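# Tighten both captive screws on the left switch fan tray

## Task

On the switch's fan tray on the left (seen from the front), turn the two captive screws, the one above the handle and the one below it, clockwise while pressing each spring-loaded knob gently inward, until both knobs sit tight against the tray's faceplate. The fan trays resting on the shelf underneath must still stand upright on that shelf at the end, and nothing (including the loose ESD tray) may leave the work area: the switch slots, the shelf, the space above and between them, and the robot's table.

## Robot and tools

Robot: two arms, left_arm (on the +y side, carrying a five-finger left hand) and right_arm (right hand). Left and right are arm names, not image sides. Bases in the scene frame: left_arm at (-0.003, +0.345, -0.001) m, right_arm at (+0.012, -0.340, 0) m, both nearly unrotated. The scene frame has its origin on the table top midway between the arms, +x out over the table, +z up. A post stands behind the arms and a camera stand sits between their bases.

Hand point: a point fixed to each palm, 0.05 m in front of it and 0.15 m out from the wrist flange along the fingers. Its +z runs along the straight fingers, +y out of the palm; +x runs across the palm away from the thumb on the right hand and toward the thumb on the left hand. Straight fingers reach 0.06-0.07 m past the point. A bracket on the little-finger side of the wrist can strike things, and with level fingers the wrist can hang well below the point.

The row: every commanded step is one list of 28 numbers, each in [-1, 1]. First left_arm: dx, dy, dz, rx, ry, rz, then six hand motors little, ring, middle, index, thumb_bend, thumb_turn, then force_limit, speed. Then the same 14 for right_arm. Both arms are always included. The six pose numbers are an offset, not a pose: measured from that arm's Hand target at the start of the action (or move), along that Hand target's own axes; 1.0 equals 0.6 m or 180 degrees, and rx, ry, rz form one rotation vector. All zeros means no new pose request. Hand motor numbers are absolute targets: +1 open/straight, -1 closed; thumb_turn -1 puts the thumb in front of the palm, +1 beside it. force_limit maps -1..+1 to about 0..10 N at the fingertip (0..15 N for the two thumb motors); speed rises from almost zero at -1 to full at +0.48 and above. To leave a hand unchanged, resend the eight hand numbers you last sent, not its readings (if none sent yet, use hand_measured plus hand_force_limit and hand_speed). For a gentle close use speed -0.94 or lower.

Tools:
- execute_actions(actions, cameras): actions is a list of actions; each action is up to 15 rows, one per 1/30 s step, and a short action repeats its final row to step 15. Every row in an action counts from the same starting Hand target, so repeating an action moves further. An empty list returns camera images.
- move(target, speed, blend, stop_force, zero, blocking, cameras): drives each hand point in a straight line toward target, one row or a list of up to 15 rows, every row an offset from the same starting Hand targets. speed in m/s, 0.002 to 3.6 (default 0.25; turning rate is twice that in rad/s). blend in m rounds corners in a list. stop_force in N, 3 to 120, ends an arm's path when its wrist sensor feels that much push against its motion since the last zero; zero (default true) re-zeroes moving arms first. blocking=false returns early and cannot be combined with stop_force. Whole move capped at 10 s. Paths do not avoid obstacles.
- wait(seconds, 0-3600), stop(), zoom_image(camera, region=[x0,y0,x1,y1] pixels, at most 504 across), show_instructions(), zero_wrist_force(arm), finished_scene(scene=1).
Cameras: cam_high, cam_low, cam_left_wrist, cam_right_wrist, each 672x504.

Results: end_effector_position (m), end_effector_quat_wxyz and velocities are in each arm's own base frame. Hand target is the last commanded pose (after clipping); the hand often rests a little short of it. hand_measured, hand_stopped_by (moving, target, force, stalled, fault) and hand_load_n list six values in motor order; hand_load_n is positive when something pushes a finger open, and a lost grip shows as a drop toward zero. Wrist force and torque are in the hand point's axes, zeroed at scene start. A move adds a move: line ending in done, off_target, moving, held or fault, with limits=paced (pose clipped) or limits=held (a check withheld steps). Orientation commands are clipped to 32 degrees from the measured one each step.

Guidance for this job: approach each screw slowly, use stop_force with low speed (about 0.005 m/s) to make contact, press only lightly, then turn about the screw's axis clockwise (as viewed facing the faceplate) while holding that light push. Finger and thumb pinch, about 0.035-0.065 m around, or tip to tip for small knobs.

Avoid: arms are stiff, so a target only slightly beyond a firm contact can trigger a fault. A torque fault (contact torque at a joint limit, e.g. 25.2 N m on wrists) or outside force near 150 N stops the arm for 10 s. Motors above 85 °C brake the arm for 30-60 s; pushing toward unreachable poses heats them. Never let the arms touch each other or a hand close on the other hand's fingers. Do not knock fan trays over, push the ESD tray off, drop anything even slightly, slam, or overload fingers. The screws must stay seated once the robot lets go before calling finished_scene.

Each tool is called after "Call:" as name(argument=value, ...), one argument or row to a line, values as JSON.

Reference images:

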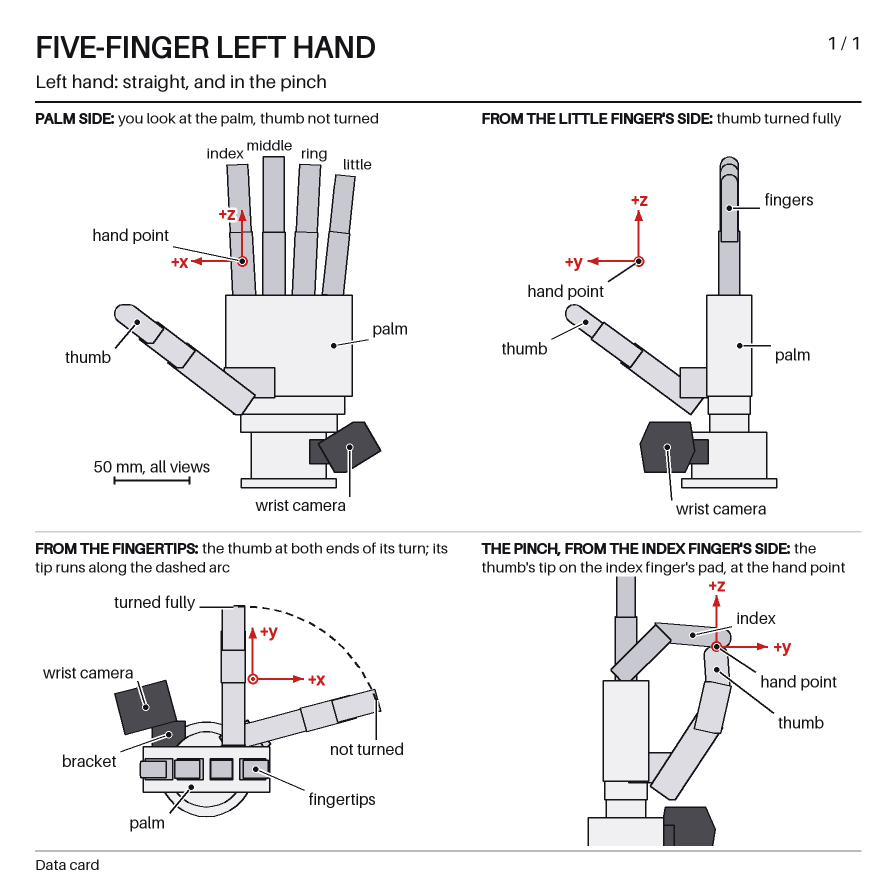

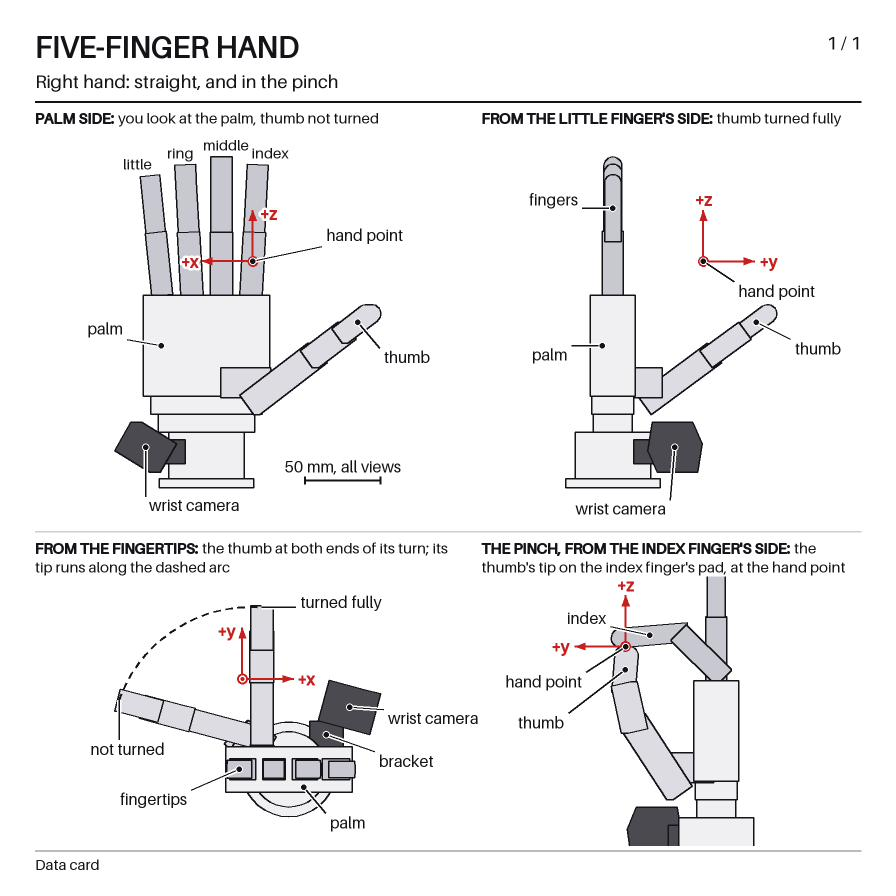

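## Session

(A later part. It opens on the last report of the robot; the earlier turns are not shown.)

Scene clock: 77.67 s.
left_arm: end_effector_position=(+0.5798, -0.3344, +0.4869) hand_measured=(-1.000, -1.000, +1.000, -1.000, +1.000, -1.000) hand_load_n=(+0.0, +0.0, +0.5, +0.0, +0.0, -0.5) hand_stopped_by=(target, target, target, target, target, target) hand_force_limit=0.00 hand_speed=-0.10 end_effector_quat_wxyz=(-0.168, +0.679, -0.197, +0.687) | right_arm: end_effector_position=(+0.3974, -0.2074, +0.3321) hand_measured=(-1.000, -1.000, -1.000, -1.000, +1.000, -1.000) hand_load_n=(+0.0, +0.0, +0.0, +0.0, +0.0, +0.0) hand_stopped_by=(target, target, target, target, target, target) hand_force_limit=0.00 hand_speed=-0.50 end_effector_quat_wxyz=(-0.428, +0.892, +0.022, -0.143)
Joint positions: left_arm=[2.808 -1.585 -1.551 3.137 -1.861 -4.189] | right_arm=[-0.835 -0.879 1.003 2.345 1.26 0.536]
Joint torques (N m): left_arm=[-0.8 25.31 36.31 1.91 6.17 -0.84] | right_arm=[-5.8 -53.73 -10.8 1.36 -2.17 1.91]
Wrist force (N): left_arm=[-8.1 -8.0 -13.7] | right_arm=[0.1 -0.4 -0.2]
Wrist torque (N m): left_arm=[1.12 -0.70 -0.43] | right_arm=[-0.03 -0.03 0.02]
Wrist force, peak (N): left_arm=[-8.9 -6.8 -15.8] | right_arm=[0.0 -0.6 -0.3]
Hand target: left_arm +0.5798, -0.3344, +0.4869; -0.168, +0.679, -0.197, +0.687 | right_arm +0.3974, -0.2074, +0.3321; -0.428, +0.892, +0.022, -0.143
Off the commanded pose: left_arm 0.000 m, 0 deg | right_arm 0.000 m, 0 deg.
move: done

Call:
move(
  target=[
    [0,0,-0.01,0,0,0,-1,-1,1,-1,1,-1,0,-0.1,0,0,0,0,0,0,-1,-1,-1,-1,1,-1,0,-0.5],
    [0.04464,-0.0334,-0.07,0,0,-0.16667,-1,-1,1,-1,1,-1,0,-0.1,0,0,0,0,0,0,-1,-1,-1,-1,1,-1,0,-0.5],
    [0.04464,-0.0334,-0.07,0,0,-0.16667,1,1,1,1,1,-1,0,-0.1,0,0,0,0,0,0,-1,-1,-1,-1,1,-1,0,-0.5],
  ],
  speed=0.2,
  blend=[0.003,0,0],
  cameras=["cam_high","cam_left_wrist"],
)

Call:
zoom_image(
  camera="cam_left_wrist",
  region=[390, 100, 470, 180],
)

Scene clock: 80.90 s.
left_arm: end_effector_position=(+0.5380, -0.3286, +0.5201) hand_measured=(+1.000, +1.000, +1.000, +1.000, +1.000, -1.000) hand_load_n=(+0.0, +0.0, +0.0, +0.0, +0.0, -0.5) hand_stopped_by=(target, target, target, target, target, target) hand_force_limit=0.00 hand_speed=-0.10 end_effector_quat_wxyz=(+0.015, +0.707, -0.015, +0.707) | right_arm: end_effector_position=(+0.3974, -0.2074, +0.3321) hand_measured=(-1.000, -1.000, -1.000, -1.000, +1.000, -1.000) hand_load_n=(+0.0, +0.0, +0.0, +0.0, +0.0, +0.0) hand_stopped_by=(target, target, target, target, target, target) hand_force_limit=0.00 hand_speed=-0.50 end_effector_quat_wxyz=(-0.428, +0.892, +0.022, -0.143)
Joint positions: left_arm=[2.766 -1.506 -1.63 3.138 -1.903 -4.712] | right_arm=[-0.835 -0.879 1.003 2.345 1.26 0.536]
Joint torques (N m): left_arm=[8.9 13.44 32.39 2.75 2.59 -2.24] | right_arm=[-5.82 -54.3 -11.49 1.24 -2.08 1.99]
Wrist force (N): left_arm=[0.0 0.5 -1.9] | right_arm=[0.0 -0.2 0.0]
Wrist torque (N m): left_arm=[0.17 -0.43 -0.14] | right_arm=[-0.02 -0.02 0.02]
Wrist force, peak (N): left_arm=[-8.5 -8.1 -14.3] | right_arm=[0.0 -0.6 -0.2]
Hand target: left_arm +0.5380, -0.3286, +0.5201; +0.015, +0.707, -0.015, +0.707 | right_arm +0.3974, -0.2074, +0.3321; -0.428, +0.892, +0.022, -0.143
Off the commanded pose: left_arm 0.000 m, 0 deg | right_arm 0.000 m, 0 deg.
move: done
cam_left_wrist: T_world_to_cam=[[0.08979, 0.96452, 0.24827, 0.14246], [-0.54005, -0.1623, 0.82584, -0.19733], [0.83683, -0.20823, 0.50631, -0.66593]] pos_world=[0.43791, -0.3081, 0.46476]

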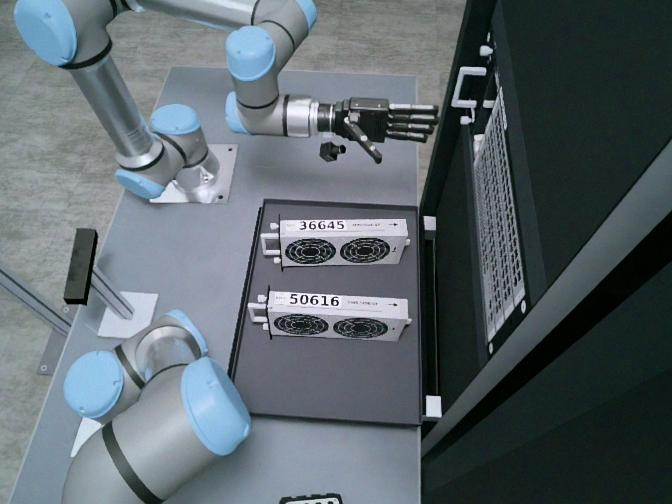

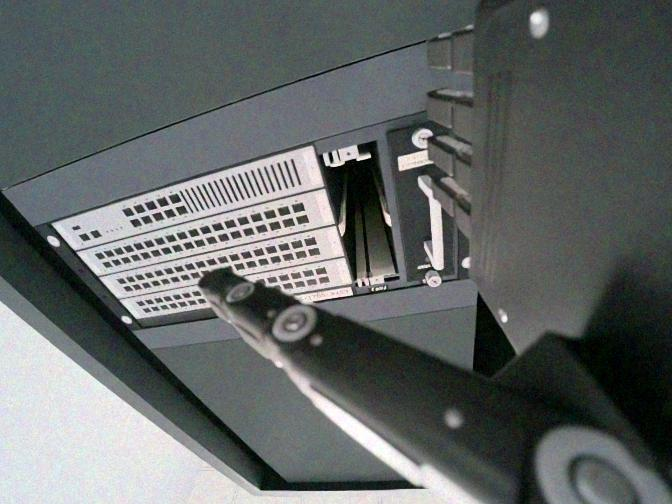

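Scaled by 6.300 from the camera's image (finer frame: 960x720).

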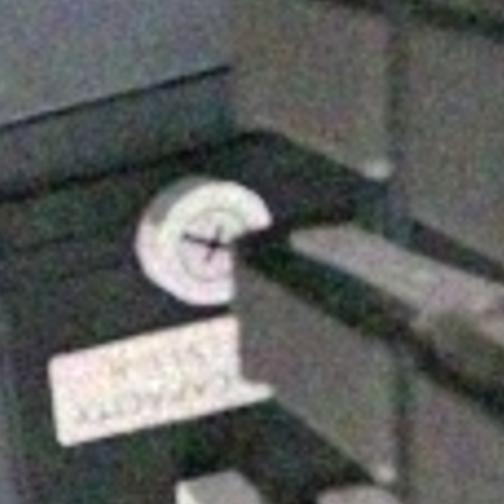

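Call:
zoom_image(
  camera="cam_left_wrist",
  region=[406, 122, 438, 154],
)

Scaled by 15.750 from the camera's image (finer frame: 960x720).

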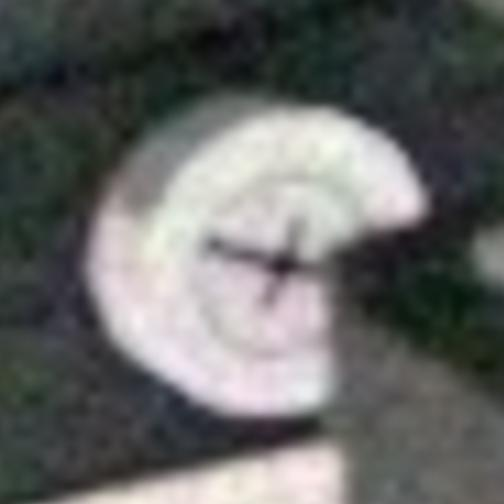

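Call:
move(
  target=[
    [0,0,0,0,0,0,-1,-1,1,-1,1,-1,0,-0.1,0,0,0,0,0,0,-1,-1,-1,-1,1,-1,0,-0.5],
    [-0.003,0,0.0645,0,0.00833,0,-1,-1,1,-1,1,-1,0,-0.1,0,0,0,0,0,0,-1,-1,-1,-1,1,-1,0,-0.5],
  ],
  speed=0.15,
)

Call:
move(
  target=[0,0,0.015,0,0,0,-1,-1,1,-1,1,-1,0,-0.1,0,0,0,0,0,0,-1,-1,-1,-1,1,-1,0,-0.5],
  speed=0.004,
  stop_force=9,
)

Scene clock: 83.53 s.
left_arm: end_effector_position=(+0.5766, -0.3302, +0.5184) hand_measured=(-1.000, -1.000, +1.000, -1.000, +1.000, -1.000) hand_load_n=(+0.0, +0.0, -0.5, +0.0, +0.0, -0.5) hand_stopped_by=(target, target, target, target, target, target) hand_force_limit=0.00 hand_speed=-0.10 end_effector_quat_wxyz=(+0.015, +0.697, -0.015, +0.717) | right_arm: end_effector_position=(+0.3974, -0.2074, +0.3321) hand_measured=(-1.000, -1.000, -1.000, -1.000, +1.000, -1.000) hand_load_n=(+0.0, +0.0, +0.0, +0.0, +0.0, +0.0) hand_stopped_by=(target, target, target, target, target, target) hand_force_limit=0.00 hand_speed=-0.50 end_effector_quat_wxyz=(-0.428, +0.892, +0.022, -0.143)
Joint positions: left_arm=[2.799 -1.578 -1.582 3.188 -1.871 -4.704] | right_arm=[-0.835 -0.879 1.003 2.345 1.26 0.536]
Joint torques (N m): left_arm=[-4.61 18.71 17.76 2.2 -2.8 -2.49] | right_arm=[-6.24 -53.97 -11.22 1.41 -2.04 1.77]
Wrist force (N): left_arm=[0.3 0.6 -2.1] | right_arm=[-0.1 -0.2 0.0]
Wrist torque (N m): left_arm=[0.20 -0.47 -0.16] | right_arm=[-0.01 -0.01 0.01]
Wrist force, peak (N): left_arm=[-1.1 1.5 -4.1] | right_arm=[0.1 -0.6 -0.3]
Hand target: left_arm +0.5766, -0.3303, +0.5183; +0.015, +0.697, -0.015, +0.717 | right_arm +0.3974, -0.2074, +0.3321; -0.428, +0.892, +0.022, -0.143
Off the commanded pose: left_arm 0.000 m, 0 deg | right_arm 0.000 m, 0 deg.
move: done

Scene clock: 85.17 s.
left_arm: end_effector_position=(+0.5793, -0.3304, +0.5184) hand_measured=(-1.000, -1.000, +1.000, -1.000, +1.000, -1.000) hand_load_n=(+0.0, +0.0, -0.5, +0.0, +0.0, -0.5) hand_stopped_by=(target, target, target, target, target, target) hand_force_limit=0.00 hand_speed=-0.10 end_effector_quat_wxyz=(+0.016, +0.697, -0.015, +0.717) | right_arm: end_effector_position=(+0.3974, -0.2074, +0.3321) hand_measured=(-1.000, -1.000, -1.000, -1.000, +1.000, -1.000) hand_load_n=(+0.0, +0.0, +0.0, +0.0, +0.0, +0.0) hand_stopped_by=(target, target, target, target, target, target) hand_force_limit=0.00 hand_speed=-0.50 end_effector_quat_wxyz=(-0.428, +0.892, +0.022, -0.143)
Joint positions: left_arm=[2.801 -1.584 -1.576 3.188 -1.869 -4.704] | right_arm=[-0.835 -0.879 1.003 2.345 1.26 0.536]
Joint torques (N m): left_arm=[-6.12 29.34 13.26 3.79 -3.08 -2.25] | right_arm=[-4.9 -53.39 -11.45 1.37 -1.86 1.89]
Wrist force (N): left_arm=[-0.5 1.1 -12.5] | right_arm=[0.0 -0.5 -0.1]
Wrist torque (N m): left_arm=[0.81 -0.72 -0.16] | right_arm=[-0.05 -0.02 0.01]
Wrist force, peak (N): left_arm=[-1.3 1.3 -16.0] | right_arm=[0.1 -0.6 -0.2]
Hand target: left_arm +0.5793, -0.3304, +0.5184; +0.015, +0.697, -0.015, +0.717 (not the last commanded pose) | right_arm +0.3974, -0.2074, +0.3321; -0.428, +0.892, +0.022, -0.143
Off the commanded pose: left_arm 0.006 m, 0 deg | right_arm 0.000 m, 0 deg.
move: contact (left_arm)

Call:
move(
  target=[-0.01797,0.00543,0,0,0,0.05556,-1,-1,1,-1,1,-1,0,-0.1,0,0,0,0,0,0,-1,-1,-1,-1,1,-1,0,-0.5],
  speed=0.1,
)

Call:
move(
  target=[-0.01797,0.00543,0,0,0,0.05556,-1,-1,1,-1,1,-1,0,-0.1,0,0,0,0,0,0,-1,-1,-1,-1,1,-1,0,-0.5],
  speed=0.1,
)

Call:
move(
  target=[-0.01797,0.00543,0,0,0,0.05556,-1,-1,1,-1,1,-1,0,-0.1,0,0,0,0,0,0,-1,-1,-1,-1,1,-1,0,-0.5],
  speed=0.1,
)

Call:
move(
  target=[-0.01797,0.00543,0,0,0,0.05556,-1,-1,1,-1,1,-1,0,-0.1,0,0,0,0,0,0,-1,-1,-1,-1,1,-1,0,-0.5],
  speed=0.1,
)

Call:
move(
  target=[-0.01797,0.00543,0,0,0,0.05556,-1,-1,1,-1,1,-1,0,-0.1,0,0,0,0,0,0,-1,-1,-1,-1,1,-1,0,-0.5],
  speed=0.1,
)

Call:
move(
  target=[-0.01797,0.00543,0,0,0,0.05556,-1,-1,1,-1,1,-1,0,-0.1,0,0,0,0,0,0,-1,-1,-1,-1,1,-1,0,-0.5],
  speed=0.1,
)

Scene clock: 86.67 s.
left_arm: end_effector_position=(+0.5794, -0.3336, +0.5075) hand_measured=(-1.000, -1.000, +1.000, -1.000, +1.000, -1.000) hand_load_n=(+0.0, +0.0, +0.0, -0.5, +0.0, +0.0) hand_stopped_by=(target, target, target, target, target, target) hand_force_limit=0.00 hand_speed=-0.10 end_effector_quat_wxyz=(-0.047, +0.693, -0.076, +0.715) | right_arm: end_effector_position=(+0.3974, -0.2074, +0.3321) hand_measured=(-1.000, -1.000, -1.000, -1.000, +1.000, -1.000) hand_load_n=(+0.0, +0.0, +0.0, +0.0, +0.0, +0.0) hand_stopped_by=(target, target, target, target, target, target) hand_force_limit=0.00 hand_speed=-0.50 end_effector_quat_wxyz=(-0.428, +0.892, +0.022, -0.143)
Joint positions: left_arm=[2.803 -1.582 -1.578 3.188 -1.866 -4.53] | right_arm=[-0.835 -0.879 1.003 2.345 1.26 0.536]
Joint torques (N m): left_arm=[7.94 30.89 31.11 2.55 3.04 -0.99] | right_arm=[-5.46 -53.98 -11.18 1.39 -1.99 1.77]
Wrist force (N): left_arm=[-3.9 -0.4 -11.8] | right_arm=[0.0 -0.3 -0.3]
Wrist torque (N m): left_arm=[0.75 -0.57 -0.28] | right_arm=[-0.01 -0.01 0.02]
Wrist force, peak (N): left_arm=[-4.6 -0.2 -12.0] | right_arm=[0.2 -0.6 -0.2]
Hand target: left_arm +0.5794, -0.3337, +0.5076; -0.047, +0.693, -0.076, +0.715 | right_arm +0.3974, -0.2074, +0.3321; -0.428, +0.892, +0.022, -0.143
Off the commanded pose: left_arm 0.000 m, 0 deg | right_arm 0.000 m, 0 deg.
move: done

Scene clock: 87.97 s.
left_arm: end_effector_position=(+0.5797, -0.3350, +0.4964) hand_measured=(-1.000, -1.000, +1.000, -1.000, +1.000, -1.000) hand_load_n=(+0.0, +0.0, +0.5, +0.0, +0.0, -0.5) hand_stopped_by=(target, target, target, target, target, target) hand_force_limit=0.00 hand_speed=-0.10 end_effector_quat_wxyz=(-0.109, +0.684, -0.136, +0.708) | right_arm: end_effector_position=(+0.3974, -0.2074, +0.3321) hand_measured=(-1.000, -1.000, -1.000, -1.000, +1.000, -1.000) hand_load_n=(+0.0, +0.0, +0.0, +0.0, +0.0, +0.0) hand_stopped_by=(target, target, target, target, target, target) hand_force_limit=0.00 hand_speed=-0.50 end_effector_quat_wxyz=(-0.428, +0.892, +0.022, -0.143)
Joint positions: left_arm=[2.806 -1.58 -1.578 3.187 -1.863 -4.356] | right_arm=[-0.835 -0.879 1.003 2.345 1.26 0.536]
Joint torques (N m): left_arm=[3.44 27.98 36.49 1.33 4.59 -0.89] | right_arm=[-5.03 -53.72 -11.39 1.3 -2 2.12]
Wrist force (N): left_arm=[-3.5 -4.4 -11.9] | right_arm=[0.0 -0.4 0.1]
Wrist torque (N m): left_arm=[0.83 -0.66 -0.19] | right_arm=[-0.03 -0.03 0.02]
Wrist force, peak (N): left_arm=[-6.0 0.8 -12.9] | right_arm=[-0.1 -0.6 -0.1]
Hand target: left_arm +0.5797, -0.3350, +0.4964; -0.109, +0.684, -0.136, +0.708 | right_arm +0.3974, -0.2074, +0.3321; -0.428, +0.892, +0.022, -0.143
Off the commanded pose: left_arm 0.000 m, 0 deg | right_arm 0.000 m, 0 deg.
move: done

Scene clock: 89.27 s.
left_arm: end_effector_position=(+0.5800, -0.3344, +0.4852) hand_measured=(-1.000, -1.000, +1.000, -1.000, +1.000, -1.000) hand_load_n=(+0.0, +0.0, +0.5, +0.0, +0.0, +0.0) hand_stopped_by=(target, target, target, target, target, target) hand_force_limit=0.00 hand_speed=-0.10 end_effector_quat_wxyz=(-0.170, +0.670, -0.195, +0.696) | right_arm: end_effector_position=(+0.3974, -0.2074, +0.3321) hand_measured=(-1.000, -1.000, -1.000, -1.000, +1.000, -1.000) hand_load_n=(+0.0, +0.0, +0.0, +0.0, +0.0, +0.0) hand_stopped_by=(target, target, target, target, target, target) hand_force_limit=0.00 hand_speed=-0.50 end_effector_quat_wxyz=(-0.428, +0.892, +0.022, -0.143)
Joint positions: left_arm=[2.809 -1.579 -1.578 3.186 -1.861 -4.181] | right_arm=[-0.835 -0.879 1.003 2.345 1.26 0.536]
Joint torques (N m): left_arm=[2.33 27.16 34.45 1.49 5.01 -1.02] | right_arm=[-5.81 -53.24 -10.23 1.53 -2.08 2.07]
Wrist force (N): left_arm=[-5.8 -4.9 -11.3] | right_arm=[0.0 -0.5 0.0]
Wrist torque (N m): left_arm=[0.86 -0.52 -0.34] | right_arm=[-0.05 -0.03 0.01]
Wrist force, peak (N): left_arm=[-6.2 -3.1 -13.1] | right_arm=[-0.2 -0.5 -0.1]
Hand target: left_arm +0.5800, -0.3344, +0.4852; -0.171, +0.670, -0.195, +0.696 | right_arm +0.3974, -0.2074, +0.3321; -0.428, +0.892, +0.022, -0.143
Off the commanded pose: left_arm 0.000 m, 0 deg | right_arm 0.000 m, 0 deg.
move: done

Scene clock: 90.57 s.
left_arm: end_effector_position=(+0.5804, -0.3318, +0.4742) hand_measured=(-1.000, -1.000, +1.000, -1.000, +1.000, -1.000) hand_load_n=(+0.0, +0.0, +0.5, +0.0, +0.0, +0.0) hand_stopped_by=(target, target, target, target, target, target) hand_force_limit=0.00 hand_speed=-0.10 end_effector_quat_wxyz=(-0.230, +0.650, -0.252, +0.679) | right_arm: end_effector_position=(+0.3974, -0.2074, +0.3321) hand_measured=(-1.000, -1.000, -1.000, -1.000, +1.000, -1.000) hand_load_n=(+0.0, +0.0, +0.0, +0.0, +0.0, +0.0) hand_stopped_by=(target, target, target, target, target, target) hand_force_limit=0.00 hand_speed=-0.50 end_effector_quat_wxyz=(-0.428, +0.892, +0.022, -0.143)
Joint positions: left_arm=[2.811 -1.577 -1.578 3.184 -1.859 -4.007] | right_arm=[-0.835 -0.879 1.003 2.345 1.26 0.536]
Joint torques (N m): left_arm=[0.77 28.1 35.54 2.17 4.47 -0.81] | right_arm=[-5.78 -54.07 -12.5 1.41 -2.08 1.88]
Wrist force (N): left_arm=[-6.8 -4.6 -11.1] | right_arm=[0.2 -0.4 0.0]
Wrist torque (N m): left_arm=[0.79 -0.51 -0.44] | right_arm=[-0.03 -0.05 0.03]
Wrist force, peak (N): left_arm=[-6.0 -5.3 -11.6] | right_arm=[0.1 -0.6 -0.1]
Hand target: left_arm +0.5804, -0.3318, +0.4742; -0.231, +0.650, -0.252, +0.679 | right_arm +0.3974, -0.2074, +0.3321; -0.428, +0.892, +0.022, -0.143
Off the commanded pose: left_arm 0.000 m, 0 deg | right_arm 0.000 m, 0 deg.
move: done

Scene clock: 91.87 s.
left_arm: end_effector_position=(+0.5809, -0.3274, +0.4639) hand_measured=(-1.000, -1.000, +1.000, -1.000, +1.000, -1.000) hand_load_n=(+0.0, +0.0, +0.5, +0.0, +0.0, +0.0) hand_stopped_by=(target, target, target, target, target, target) hand_force_limit=0.00 hand_speed=-0.10 end_effector_quat_wxyz=(-0.289, +0.626, -0.308, +0.656) | right_arm: end_effector_position=(+0.3974, -0.2074, +0.3321) hand_measured=(-1.000, -1.000, -1.000, -1.000, +1.000, -1.000) hand_load_n=(+0.0, +0.0, +0.0, +0.0, +0.0, +0.0) hand_stopped_by=(target, target, target, target, target, target) hand_force_limit=0.00 hand_speed=-0.50 end_effector_quat_wxyz=(-0.428, +0.892, +0.022, -0.143)
Joint positions: left_arm=[2.813 -1.576 -1.577 3.182 -1.857 -3.832] | right_arm=[-0.835 -0.879 1.003 2.345 1.26 0.536]
Joint torques (N m): left_arm=[-2.15 26.38 32.52 2 3.49 -0.82] | right_arm=[-4.42 -54.59 -11.37 1.52 -1.82 2]
Wrist force (N): left_arm=[-7.0 -3.9 -10.6] | right_arm=[0.0 -0.4 -0.3]
Wrist torque (N m): left_arm=[0.78 -0.53 -0.49] | right_arm=[-0.01 -0.02 0.02]
Wrist force, peak (N): left_arm=[-7.3 -4.1 -11.3] | right_arm=[-0.1 -0.6 -0.4]
Hand target: left_arm +0.5809, -0.3274, +0.4639; -0.289, +0.626, -0.308, +0.656 | right_arm +0.3974, -0.2074, +0.3321; -0.428, +0.892, +0.022, -0.143
Off the commanded pose: left_arm 0.000 m, 0 deg | right_arm 0.000 m, 0 deg.
move: done

Scene clock: 93.17 s.
left_arm: end_effector_position=(+0.5814, -0.3213, +0.4545) hand_measured=(-1.000, -1.000, +1.000, -1.000, +1.000, -1.000) hand_load_n=(+0.0, +0.0, +0.0, +0.5, +0.0, +0.0) hand_stopped_by=(target, target, target, target, target, target) hand_force_limit=0.00 hand_speed=-0.10 end_effector_quat_wxyz=(-0.345, +0.596, -0.361, +0.628) | right_arm: end_effector_position=(+0.3974, -0.2074, +0.3321) hand_measured=(-1.000, -1.000, -1.000, -1.000, +1.000, -1.000) hand_load_n=(+0.0, +0.0, +0.0, +0.0, +0.0, +0.0) hand_stopped_by=(target, target, target, target, target, target) hand_force_limit=0.00 hand_speed=-0.50 end_effector_quat_wxyz=(-0.428, +0.892, +0.022, -0.143)
Joint positions: left_arm=[2.814 -1.575 -1.576 3.179 -1.855 -3.658] | right_arm=[-0.835 -0.879 1.003 2.345 1.26 0.536]
Joint torques (N m): left_arm=[-5.52 25.06 32.05 1.89 1.99 -0.74] | right_arm=[-5.33 -52.91 -12.69 1.47 -2.03 2.04]
Wrist force (N): left_arm=[-7.5 -1.7 -10.5] | right_arm=[-0.1 -0.4 0.1]
Wrist torque (N m): left_arm=[0.80 -0.45 -0.59] | right_arm=[-0.04 -0.02 0.01]
Wrist force, peak (N): left_arm=[-7.4 -4.2 -11.0] | right_arm=[-0.2 -0.6 0.1]
Hand target: left_arm +0.5814, -0.3213, +0.4545; -0.345, +0.596, -0.361, +0.628 | right_arm +0.3974, -0.2074, +0.3321; -0.428, +0.892, +0.022, -0.143
Off the commanded pose: left_arm 0.000 m, 0 deg | right_arm 0.000 m, 0 deg.
move: done

Call:
move(
  target=[
    [0,0,-0.01,0,0,0,-1,-1,1,-1,1,-1,0,-0.1,0,0,0,0,0,0,-1,-1,-1,-1,1,-1,0,-0.5],
    [0.0666,-0.08464,-0.07,0,0,-0.33333,-1,-1,1,-1,1,-1,0,-0.1,0,0,0,0,0,0,-1,-1,-1,-1,1,-1,0,-0.5],
    [0.0666,-0.08464,-0.07,0,0,-0.33333,1,1,1,1,1,-1,0,-0.1,0,0,0,0,0,0,-1,-1,-1,-1,1,-1,0,-0.5],
  ],
  speed=0.3,
  blend=[0.003,0,0],
  cameras=["cam_high","cam_left_wrist"],
)

Call:
zoom_image(
  camera="cam_left_wrist",
  region=[406, 122, 438, 154],
)

Scene clock: 97.07 s.
left_arm: end_effector_position=(+0.5373, -0.3286, +0.5172) hand_measured=(+1.000, +1.000, +1.000, +1.000, +1.000, -1.000) hand_load_n=(+0.0, +0.0, +0.0, +0.0, +0.0, +0.0) hand_stopped_by=(target, target, target, target, target, target) hand_force_limit=0.00 hand_speed=-0.10 end_effector_quat_wxyz=(+0.015, +0.697, -0.015, +0.717) | right_arm: end_effector_position=(+0.3974, -0.2074, +0.3321) hand_measured=(-1.000, -1.000, -1.000, -1.000, +1.000, -1.000) hand_load_n=(+0.0, +0.0, +0.0, +0.0, +0.0, +0.0) hand_stopped_by=(target, target, target, target, target, target) hand_force_limit=0.00 hand_speed=-0.50 end_effector_quat_wxyz=(-0.428, +0.892, +0.022, -0.143)
Joint positions: left_arm=[2.766 -1.5 -1.66 3.189 -1.903 -4.703] | right_arm=[-0.835 -0.879 1.003 2.345 1.26 0.536]
Joint torques (N m): left_arm=[7.81 13.44 32.91 0.33 2.72 -2.37] | right_arm=[-4.25 -52.58 -11.52 1.46 -1.74 1.93]
Wrist force (N): left_arm=[0.0 0.2 -2.3] | right_arm=[0.0 -0.2 -0.1]
Wrist torque (N m): left_arm=[0.13 -0.41 -0.10] | right_arm=[0.00 -0.02 0.02]
Wrist force, peak (N): left_arm=[-7.5 -1.8 -10.9] | right_arm=[0.0 -0.7 -0.2]
Hand target: left_arm +0.5373, -0.3286, +0.5172; +0.015, +0.697, -0.015, +0.717 | right_arm +0.3974, -0.2074, +0.3321; -0.428, +0.892, +0.022, -0.143
Off the commanded pose: left_arm 0.000 m, 0 deg | right_arm 0.000 m, 0 deg.
move: done
cam_left_wrist: T_world_to_cam=[[0.0833, 0.96477, 0.24958, 0.14603], [-0.56147, -0.16147, 0.81159, -0.17623], [0.82329, -0.20773, 0.52824, -0.66793]] pos_world=[0.43879, -0.30809, 0.4594]

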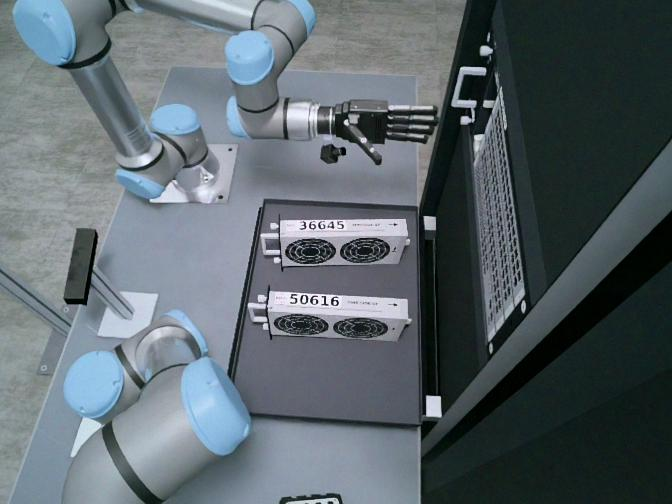

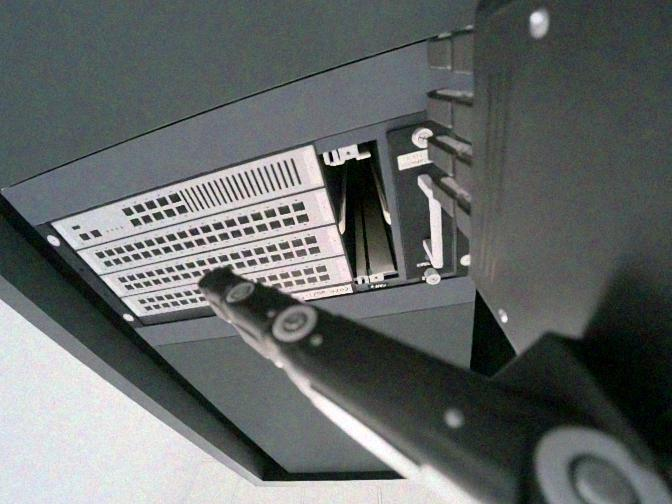

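Scaled by 15.750 from the camera's image (finer frame: 960x720).

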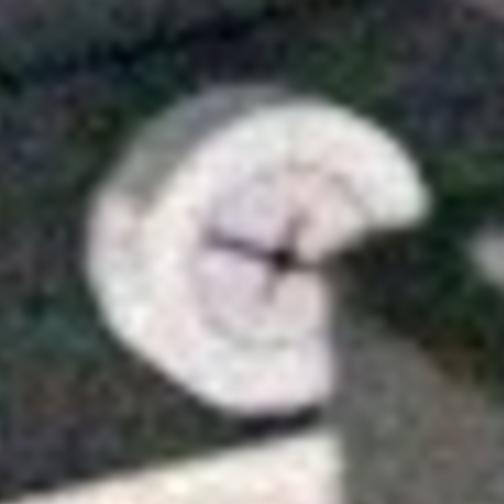

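Call:
move(
  target=[
    [0.2117,-0.0312,0,0,0,0,-1,-1,1,1,1,-1,0,-0.3,0,0,0,0,0,0,-1,-1,-1,-1,1,-1,0,-0.5],
    [0.2117,-0.0312,0.0477,0,0,0,-1,-1,1,1,1,-1,0,-0.3,0,0,0,0,0,0,-1,-1,-1,-1,1,-1,0,-0.5],
  ],
  speed=0.2,
  cameras=["cam_high","cam_left_wrist"],
)

Call:
zoom_image(
  camera="cam_high",
  region=[400, 20, 520, 160],
)

Call:
zoom_image(
  camera="cam_left_wrist",
  region=[300, 60, 500, 260],
)

Scene clock: 100.23 s.
left_arm: end_effector_position=(+0.5631, -0.3109, +0.6449) hand_measured=(-1.000, -1.000, +1.000, +1.000, +1.000, -1.000) hand_load_n=(+0.0, +0.0, +0.0, +0.0, +0.0, +0.0) hand_stopped_by=(target, target, target, target, target, target) hand_force_limit=0.00 hand_speed=-0.30 end_effector_quat_wxyz=(+0.015, +0.697, -0.015, +0.716) | right_arm: end_effector_position=(+0.3974, -0.2074, +0.3321) hand_measured=(-1.000, -1.000, -1.000, -1.000, +1.000, -1.000) hand_load_n=(+0.0, +0.0, +0.0, +0.0, -0.5, +0.0) hand_stopped_by=(target, target, target, target, target, target) hand_force_limit=0.00 hand_speed=-0.50 end_effector_quat_wxyz=(-0.428, +0.892, +0.022, -0.143)
Joint positions: left_arm=[2.835 -1.566 -1.266 2.86 -1.835 -4.705] | right_arm=[-0.835 -0.879 1.003 2.345 1.26 0.536]
Joint torques (N m): left_arm=[1.4 15.68 30.15 3.03 -1.76 -1.78] | right_arm=[-4.73 -52.9 -12.97 1.48 -2 2.08]
Wrist force (N): left_arm=[0.0 0.3 -2.2] | right_arm=[0.1 -0.4 -0.2]
Wrist torque (N m): left_arm=[0.15 -0.40 0.00] | right_arm=[-0.03 -0.04 0.03]
Wrist force, peak (N): left_arm=[0.2 0.3 -4.0] | right_arm=[0.0 -0.7 0.1]
Hand target: left_arm +0.5632, -0.3109, +0.6450; +0.015, +0.697, -0.015, +0.717 | right_arm +0.3974, -0.2074, +0.3321; -0.428, +0.892, +0.022, -0.143
Off the commanded pose: left_arm 0.000 m, 0 deg | right_arm 0.000 m, 0 deg.
move: done
cam_left_wrist: T_world_to_cam=[[0.08335, 0.96476, 0.24957, 0.09503], [-0.56129, -0.16149, 0.81171, -0.26262], [0.82341, -0.20774, 0.52805, -0.75287]] pos_world=[0.46459, -0.29049, 0.587]

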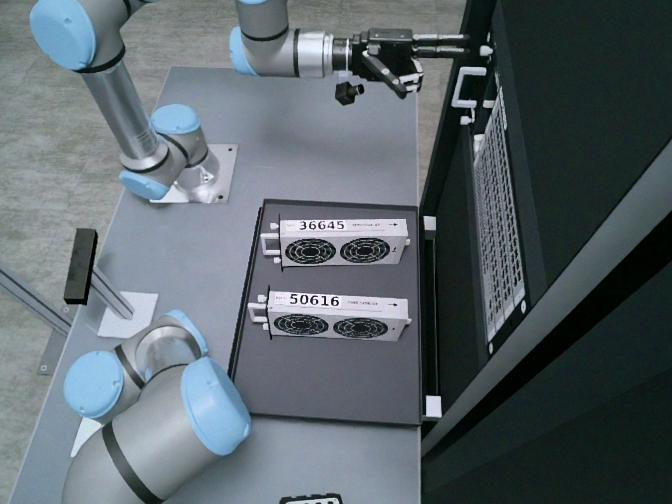

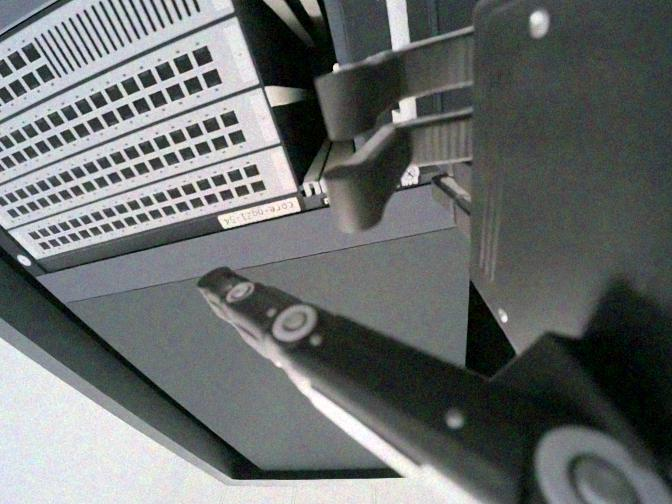

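Scaled by 3.600 from the camera's image (finer frame: 960x720).

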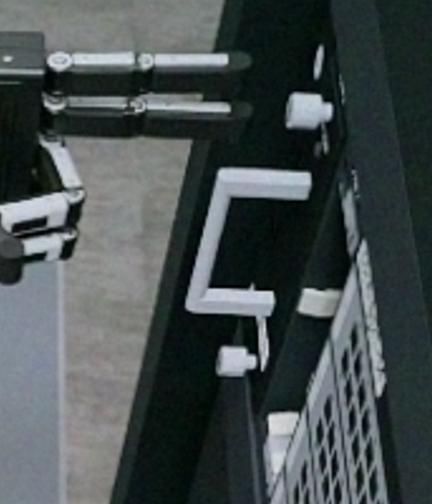

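Scaled by 2.520 from the camera's image (finer frame: 960x720).

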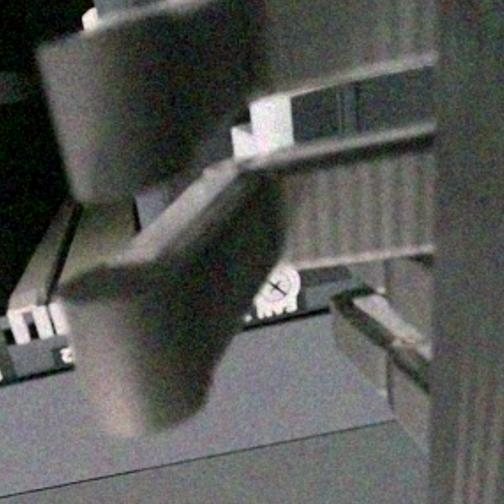

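Call:
move(
  target=[0,0,0.055,0,0,0,-1,-1,1,1,1,-1,0,-0.3,0,0,0,0,0,0,-1,-1,-1,-1,1,-1,0,-0.5],
  speed=0.04,
  stop_force=6,
  cameras=["cam_high","cam_left_wrist"],
)

Call:
zoom_image(
  camera="cam_high",
  region=[440, 10, 520, 90],
)

Call:
zoom_image(
  camera="cam_left_wrist",
  region=[380, 100, 480, 220],
)

Scene clock: 102.47 s.
left_arm: end_effector_position=(+0.5919, -0.3121, +0.6457) hand_measured=(-1.000, -1.000, +1.000, +1.000, +1.000, -1.000) hand_load_n=(+0.0, +0.0, +0.0, +0.0, +0.0, -0.5) hand_stopped_by=(target, target, target, target, target, target) hand_force_limit=0.00 hand_speed=-0.30 end_effector_quat_wxyz=(+0.015, +0.697, -0.015, +0.717) | right_arm: end_effector_position=(+0.3974, -0.2074, +0.3321) hand_measured=(-1.000, -1.000, -1.000, -1.000, +1.000, -1.000) hand_load_n=(+0.0, +0.0, +0.0, +0.0, +0.0, +0.0) hand_stopped_by=(target, target, target, target, target, target) hand_force_limit=0.00 hand_speed=-0.50 end_effector_quat_wxyz=(-0.428, +0.892, +0.022, -0.143)
Joint positions: left_arm=[2.854 -1.627 -1.201 2.856 -1.816 -4.706] | right_arm=[-0.835 -0.879 1.003 2.345 1.26 0.536]
Joint torques (N m): left_arm=[-9.09 16.62 32.22 0.35 -2.88 -0.02] | right_arm=[-4.76 -53.1 -11.76 1.45 -1.83 1.93]
Wrist force (N): left_arm=[-0.7 0.0 -5.6] | right_arm=[0.0 -0.3 -0.1]
Wrist torque (N m): left_arm=[0.31 -0.37 -0.03] | right_arm=[-0.02 -0.02 0.01]
Wrist force, peak (N): left_arm=[-2.1 -0.2 -66.9] | right_arm=[0.0 -0.6 -0.3]
Hand target: left_arm +0.5919, -0.3122, +0.6457; +0.015, +0.697, -0.015, +0.717 (not the last commanded pose) | right_arm +0.3974, -0.2074, +0.3321; -0.428, +0.892, +0.022, -0.143
Off the commanded pose: left_arm 0.004 m, 0 deg | right_arm 0.000 m, 0 deg.
move: contact (left_arm)
cam_left_wrist: T_world_to_cam=[[0.08329, 0.96476, 0.24958, 0.0936], [-0.56147, -0.16148, 0.81159, -0.24727], [0.82329, -0.20773, 0.52824, -0.77727]] pos_world=[0.49329, -0.29169, 0.5879]

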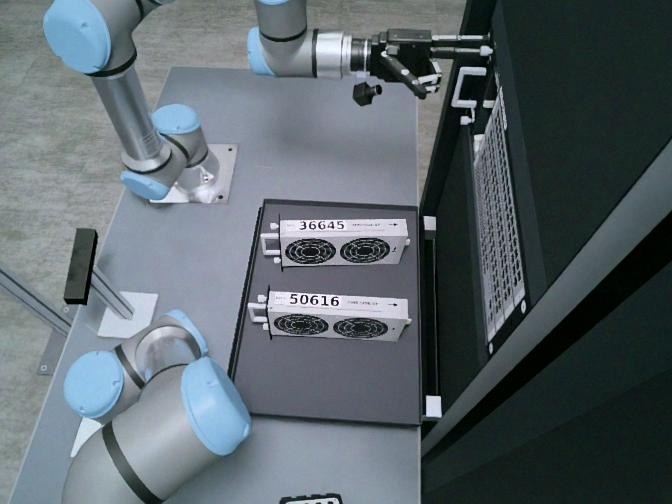

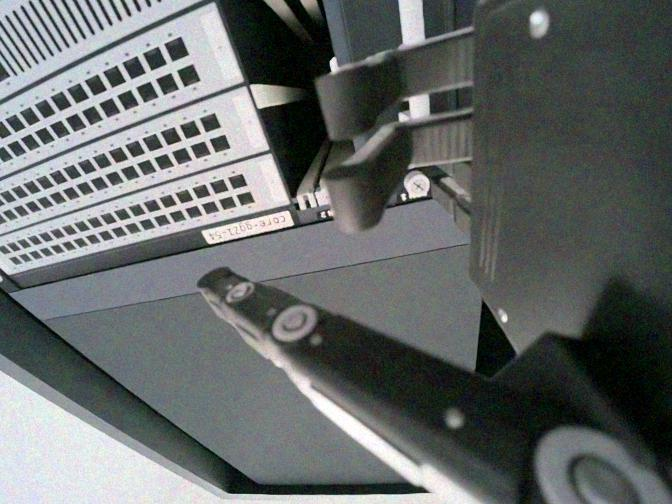

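Scaled by 6.300 from the camera's image (finer frame: 960x720).

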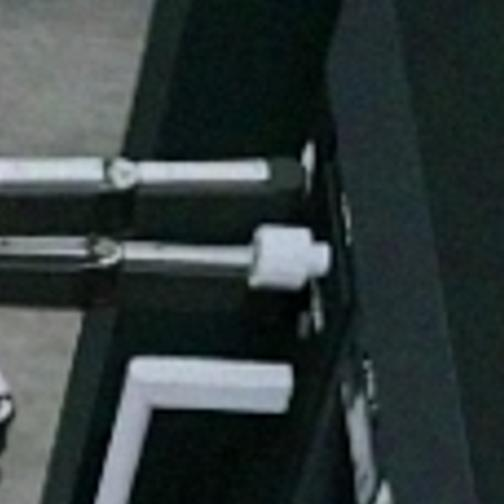

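Scaled by 4.200 from the camera's image (finer frame: 960x720).

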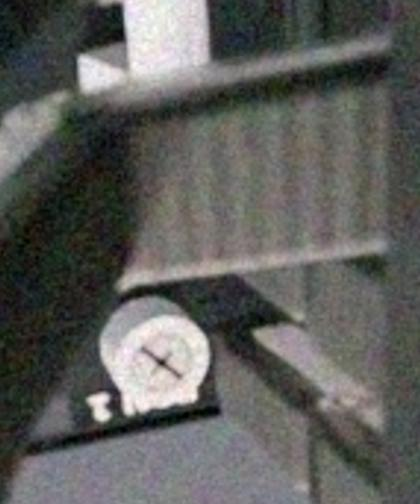

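Call:
move(
  target=[
    [0,0,-0.04,0,0,0,-1,-1,1,1,1,-1,0,-0.2,0,0,0,0,0,0,-1,-1,-1,-1,1,-1,0,-0.5],
    [0.03,-0.01,-0.04,0,0,0,-1,-1,1,-1,1,-1,0,-0.2,0,0,0,0,0,0,-1,-1,-1,-1,1,-1,0,-0.5],
  ],
  speed=0.1,
)

Call:
move(
  target=[0,0,0.029,0,0,0,-1,-1,1,-1,1,-1,0,-0.2,0,0,0,0,0,0,-1,-1,-1,-1,1,-1,0,-0.5],
  speed=0.01,
  stop_force=4,
)

Call:
move(
  target=[0,0.04,0,0,0,0,-1,-1,1,-1,1,-1,0,-0.2,0,0,0,0,0,0,-1,-1,-1,-1,1,-1,0,-0.5],
  speed=0.005,
  stop_force=3,
  cameras=["cam_high","cam_left_wrist"],
)

Call:
zoom_image(
  camera="cam_high",
  region=[440, 10, 520, 90],
)

Call:
zoom_image(
  camera="cam_left_wrist",
  region=[380, 100, 480, 220],
)

Scene clock: 105.83 s.
left_arm: end_effector_position=(+0.5677, -0.3051, +0.6631) hand_measured=(-1.000, -1.000, +1.000, -1.000, +1.000, -1.000) hand_load_n=(+0.0, +0.0, +0.0, +0.0, +0.0, -0.5) hand_stopped_by=(target, target, target, target, target, target) hand_force_limit=0.00 hand_speed=-0.20 end_effector_quat_wxyz=(+0.015, +0.697, -0.015, +0.717) | right_arm: end_effector_position=(+0.3974, -0.2074, +0.3321) hand_measured=(-1.000, -1.000, -1.000, -1.000, +1.000, -1.000) hand_load_n=(+0.0, +0.0, +0.0, +0.0, +0.0, +0.0) hand_stopped_by=(target, target, target, target, target, target) hand_force_limit=0.00 hand_speed=-0.50 end_effector_quat_wxyz=(-0.428, +0.892, +0.022, -0.143)
Joint positions: left_arm=[2.853 -1.581 -1.202 2.811 -1.816 -4.706] | right_arm=[-0.835 -0.879 1.003 2.345 1.26 0.536]
Joint torques (N m): left_arm=[-10 31.32 31.11 0.13 -2.41 -2.2] | right_arm=[-3.95 -51.75 -11.76 1.62 -1.82 1.99]
Wrist force (N): left_arm=[-0.3 0.2 -1.7] | right_arm=[0.1 -0.5 -0.1]
Wrist torque (N m): left_arm=[0.10 -0.32 -0.02] | right_arm=[-0.04 -0.05 0.02]
Wrist force, peak (N): left_arm=[-0.2 0.4 -5.9] | right_arm=[-0.1 -0.7 0.0]
Hand target: left_arm +0.5677, -0.3051, +0.6631; +0.015, +0.697, -0.015, +0.717 | right_arm +0.3974, -0.2074, +0.3321; -0.428, +0.892, +0.022, -0.143
Off the commanded pose: left_arm 0.000 m, 0 deg | right_arm 0.000 m, 0 deg.
move: done

Scene clock: 108.53 s.
left_arm: end_effector_position=(+0.5850, -0.3058, +0.6636) hand_measured=(-1.000, -1.000, +1.000, -1.000, +1.000, -1.000) hand_load_n=(+0.0, +0.0, +0.0, +0.0, +0.0, +0.0) hand_stopped_by=(target, target, target, target, target, target) hand_force_limit=0.00 hand_speed=-0.20 end_effector_quat_wxyz=(+0.015, +0.697, -0.015, +0.717) | right_arm: end_effector_position=(+0.3974, -0.2074, +0.3321) hand_measured=(-1.000, -1.000, -1.000, -1.000, +1.000, -1.000) hand_load_n=(-0.5, +0.0, +0.0, +0.0, +0.0, +0.0) hand_stopped_by=(target, target, target, target, target, target) hand_force_limit=0.00 hand_speed=-0.50 end_effector_quat_wxyz=(-0.428, +0.892, +0.022, -0.143)
Joint positions: left_arm=[2.864 -1.619 -1.162 2.809 -1.805 -4.706] | right_arm=[-0.835 -0.879 1.003 2.345 1.26 0.536]
Joint torques (N m): left_arm=[-8.22 32.87 11.66 1.09 -1.64 -2.4] | right_arm=[-5.15 -52.76 -11.39 1.53 -1.96 1.78]
Wrist force (N): left_arm=[-0.1 0.4 -1.6] | right_arm=[0.0 -0.4 -0.1]
Wrist torque (N m): left_arm=[0.13 -0.35 -0.01] | right_arm=[-0.03 -0.02 0.01]
Wrist force, peak (N): left_arm=[-0.4 0.2 -2.2] | right_arm=[-0.1 -0.7 0.0]
Hand target: left_arm +0.5850, -0.3058, +0.6636; +0.015, +0.697, -0.015, +0.717 | right_arm +0.3974, -0.2074, +0.3321; -0.428, +0.892, +0.022, -0.143
Off the commanded pose: left_arm 0.000 m, 0 deg | right_arm 0.000 m, 0 deg.
move: done

Scene clock: 111.50 s.
left_arm: end_effector_position=(+0.5846, -0.3157, +0.6636) hand_measured=(-1.000, -1.000, +1.000, -1.000, +1.000, -1.000) hand_load_n=(+0.0, +0.0, +0.0, +0.0, +0.0, -0.5) hand_stopped_by=(target, target, target, target, target, target) hand_force_limit=0.00 hand_speed=-0.20 end_effector_quat_wxyz=(+0.015, +0.697, -0.015, +0.717) | right_arm: end_effector_position=(+0.3974, -0.2074, +0.3321) hand_measured=(-1.000, -1.000, -1.000, -1.000, +1.000, -1.000) hand_load_n=(-0.5, +0.0, +0.0, +0.0, +0.0, +0.0) hand_stopped_by=(target, target, target, target, target, target) hand_force_limit=0.00 hand_speed=-0.50 end_effector_quat_wxyz=(-0.428, +0.892, +0.022, -0.143)
Joint positions: left_arm=[2.84 -1.632 -1.148 2.808 -1.83 -4.705] | right_arm=[-0.835 -0.879 1.003 2.345 1.26 0.536]
Joint torques (N m): left_arm=[7.98 33.12 10.62 1.54 3.59 1.74] | right_arm=[-3.08 -52.26 -11.98 1.63 -1.69 2]
Wrist force (N): left_arm=[-0.2 -2.0 -4.0] | right_arm=[0.2 -0.4 -0.1]
Wrist torque (N m): left_arm=[0.31 -0.39 -0.12] | right_arm=[-0.03 -0.05 0.03]
Wrist force, peak (N): left_arm=[-0.1 -4.0 -4.4] | right_arm=[-0.2 -0.7 -0.3]
Hand target: left_arm +0.5846, -0.3157, +0.6636; +0.015, +0.697, -0.015, +0.717 (not the last commanded pose) | right_arm +0.3974, -0.2074, +0.3321; -0.428, +0.892, +0.022, -0.143
Off the commanded pose: left_arm 0.014 m, 0 deg | right_arm 0.000 m, 0 deg.
move: contact (left_arm)
cam_left_wrist: T_world_to_cam=[[0.0833, 0.96477, 0.24958, 0.09313], [-0.56147, -0.16147, 0.81159, -0.26632], [0.82329, -0.20773, 0.52824, -0.78148]] pos_world=[0.48609, -0.29519, 0.6057]

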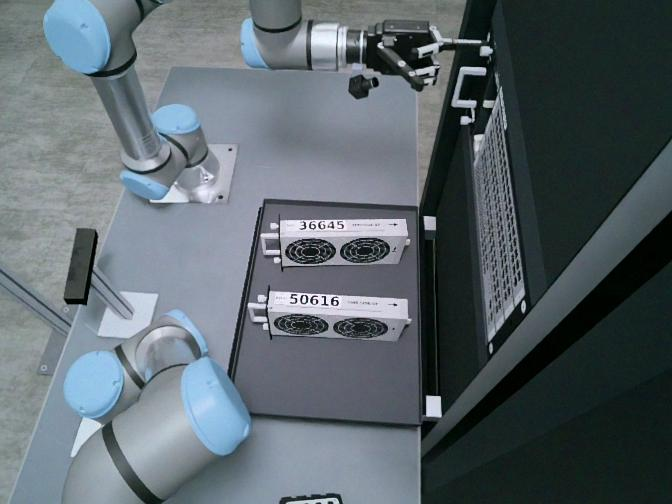

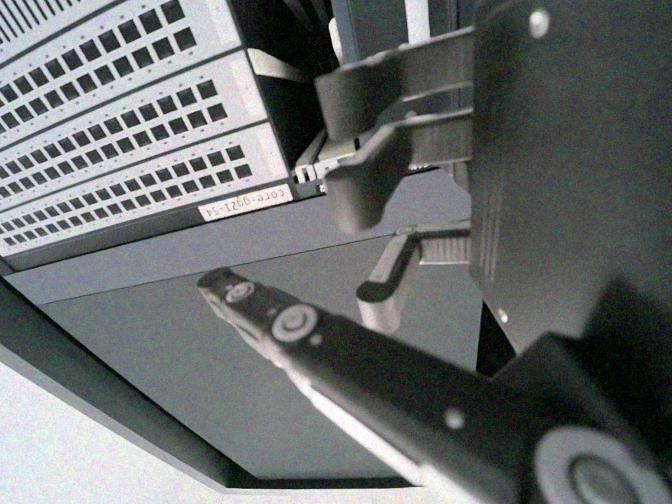

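Scaled by 6.300 from the camera's image (finer frame: 960x720).

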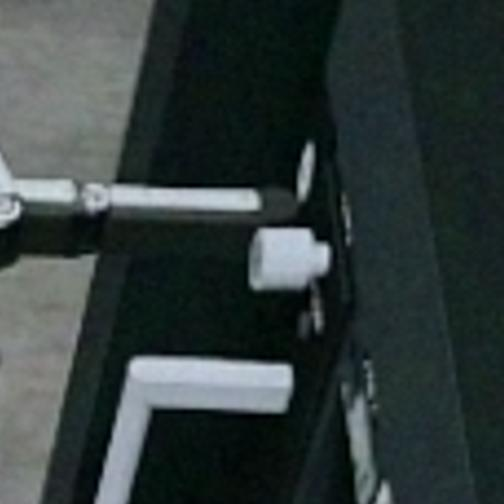

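Scaled by 4.200 from the camera's image (finer frame: 960x720).

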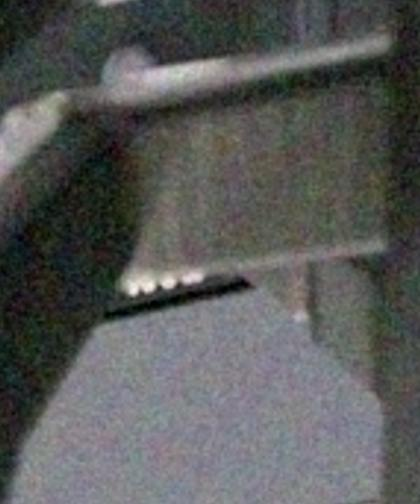

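Call:
move(
  target=[
    [0,-0.008,0,0,0,0,-1,-1,1,-1,1,-1,0,-0.2,0,0,0,0,0,0,-1,-1,-1,-1,1,-1,0,-0.5],
    [0.032,-0.008,0,0,0,0,-1,-1,1,-1,1,-1,0,-0.2,0,0,0,0,0,0,-1,-1,-1,-1,1,-1,0,-0.5],
    [0.032,0.0233,0,0,0,0,-1,-1,1,-1,1,-1,0,-0.2,0,0,0,0,0,0,-1,-1,-1,-1,1,-1,0,-0.5],
  ],
  speed=0.03,
  blend=[0.002,0.002,0],
)

Call:
move(
  target=[-0.02,0,0,0,0,0,-1,-1,1,-1,1,-1,0,-0.2,0,0,0,0,0,0,-1,-1,-1,-1,1,-1,0,-0.5],
  speed=0.005,
  stop_force=3,
  cameras=["cam_high","cam_left_wrist"],
)

Call:
zoom_image(
  camera="cam_high",
  region=[440, 10, 520, 90],
)

Scene clock: 113.60 s.
left_arm: end_effector_position=(+0.5835, -0.3297, +0.6828) hand_measured=(-1.000, -1.000, +1.000, -1.000, +1.000, -1.000) hand_load_n=(+0.0, +0.0, +0.0, +0.0, +0.0, -0.5) hand_stopped_by=(target, target, target, target, target, target) hand_force_limit=0.00 hand_speed=-0.20 end_effector_quat_wxyz=(+0.015, +0.697, -0.015, +0.717) end_effector_velocity=(-0.001, +0.002, +0.001) end_effector_angular_velocity=(+0.000, -0.001, -0.002) | right_arm: end_effector_position=(+0.3974, -0.2074, +0.3321) hand_measured=(-1.000, -1.000, -1.000, -1.000, +1.000, -1.000) hand_load_n=(+0.0, +0.0, +0.5, +0.0, +0.0, -0.5) hand_stopped_by=(target, target, target, target, target, target) hand_force_limit=0.00 hand_speed=-0.50 end_effector_quat_wxyz=(-0.428, +0.892, +0.022, -0.143)
Joint positions: left_arm=[2.806 -1.671 -1.052 2.752 -1.864 -4.704] | right_arm=[-0.835 -0.879 1.003 2.345 1.26 0.536]
Joint velocities: left_arm=[0.005 0.004 -0.003 0 0.007 0] | right_arm=[within noise]
Joint torques (N m): left_arm=[7.66 34.42 10.17 0.13 3.01 2.37] | right_arm=[-3.79 -52.08 -12.26 1.77 -1.87 1.8]
Wrist force (N): left_arm=[0.0 0.8 -2.4] | right_arm=[0.0 -0.2 0.1]
Wrist torque (N m): left_arm=[0.27 -0.39 -0.20] | right_arm=[-0.02 -0.02 0.02]
Wrist force, peak (N): left_arm=[0.1 -1.9 -4.1] | right_arm=[-0.1 -0.6 -0.5]
Hand target: left_arm +0.5835, -0.3296, +0.6828; +0.015, +0.697, -0.015, +0.717 | right_arm +0.3974, -0.2074, +0.3321; -0.428, +0.892, +0.022, -0.143
Off the commanded pose: left_arm 0.000 m, 0 deg | right_arm 0.000 m, 0 deg.
move: done

Scene clock: 115.80 s.
left_arm: end_effector_position=(+0.5837, -0.3296, +0.6763) hand_measured=(-1.000, -1.000, +1.000, -1.000, +1.000, -1.000) hand_load_n=(+0.0, +0.0, +0.0, +0.0, +0.0, +0.0) hand_stopped_by=(target, target, target, target, target, target) hand_force_limit=0.00 hand_speed=-0.20 end_effector_quat_wxyz=(+0.015, +0.697, -0.015, +0.717) | right_arm: end_effector_position=(+0.3974, -0.2074, +0.3321) hand_measured=(-1.000, -1.000, -1.000, -1.000, +1.000, -1.000) hand_load_n=(+0.0, +0.0, +0.0, +0.0, +0.0, +0.5) hand_stopped_by=(target, target, target, target, target, target) hand_force_limit=0.00 hand_speed=-0.50 end_effector_quat_wxyz=(-0.428, +0.892, +0.022, -0.143)
Joint positions: left_arm=[2.806 -1.664 -1.078 2.77 -1.864 -4.704] | right_arm=[-0.835 -0.879 1.003 2.345 1.26 0.536]
Joint torques (N m): left_arm=[8.25 17.8 31.77 -0.03 2.66 -1.07] | right_arm=[-4.27 -51.58 -12.56 1.7 -1.76 1.87]
Wrist force (N): left_arm=[0.9 0.5 -2.4] | right_arm=[0.1 -0.3 -0.1]
Wrist torque (N m): left_arm=[0.23 -0.31 -0.13] | right_arm=[-0.02 -0.04 0.02]
Wrist force, peak (N): left_arm=[4.0 0.8 -2.4] | right_arm=[0.0 -0.5 -0.5]
Hand target: left_arm +0.5837, -0.3296, +0.6763; +0.015, +0.697, -0.015, +0.717 (not the last commanded pose) | right_arm +0.3974, -0.2074, +0.3321; -0.428, +0.892, +0.022, -0.143
Off the commanded pose: left_arm 0.006 m, 0 deg | right_arm 0.000 m, 0 deg.
move: contact (left_arm)
cam_left_wrist: T_world_to_cam=[[0.0833, 0.96476, 0.24959, 0.10345], [-0.56152, -0.16147, 0.81156, -0.27939], [0.82326, -0.20775, 0.52828, -0.79026]] pos_world=[0.48509, -0.30909, 0.6184]

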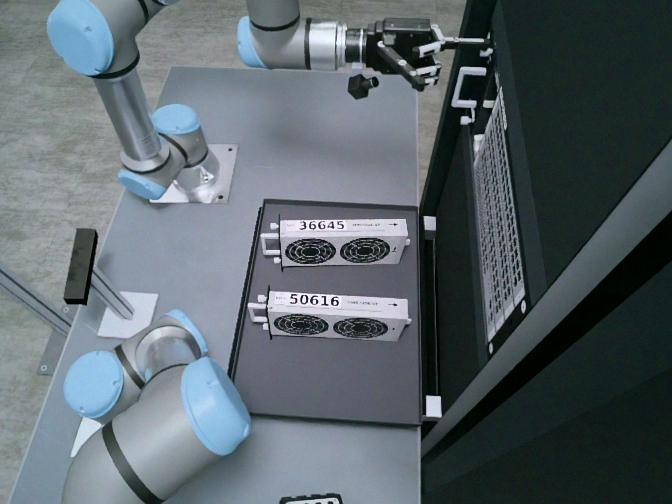

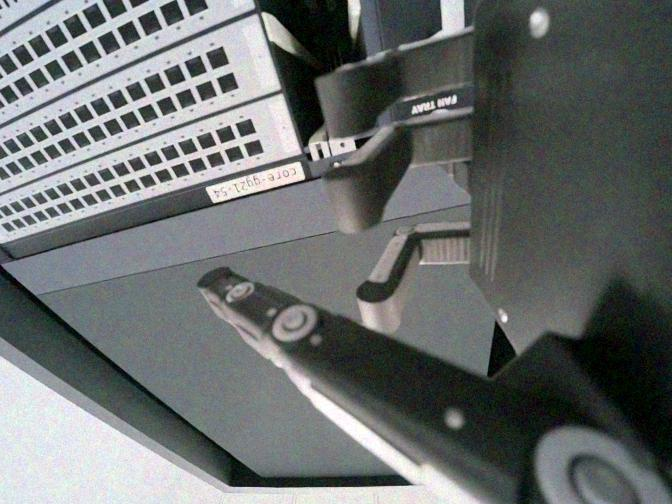

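Scaled by 6.300 from the camera's image (finer frame: 960x720).

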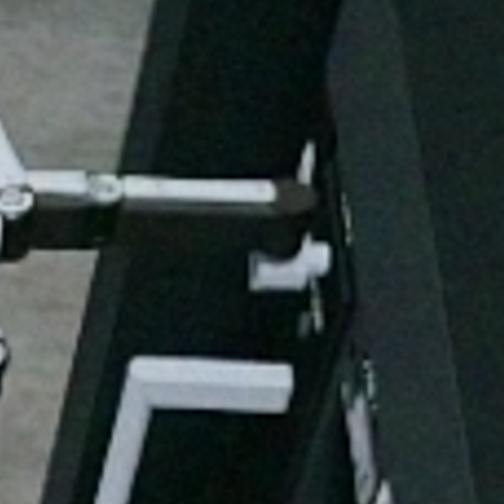

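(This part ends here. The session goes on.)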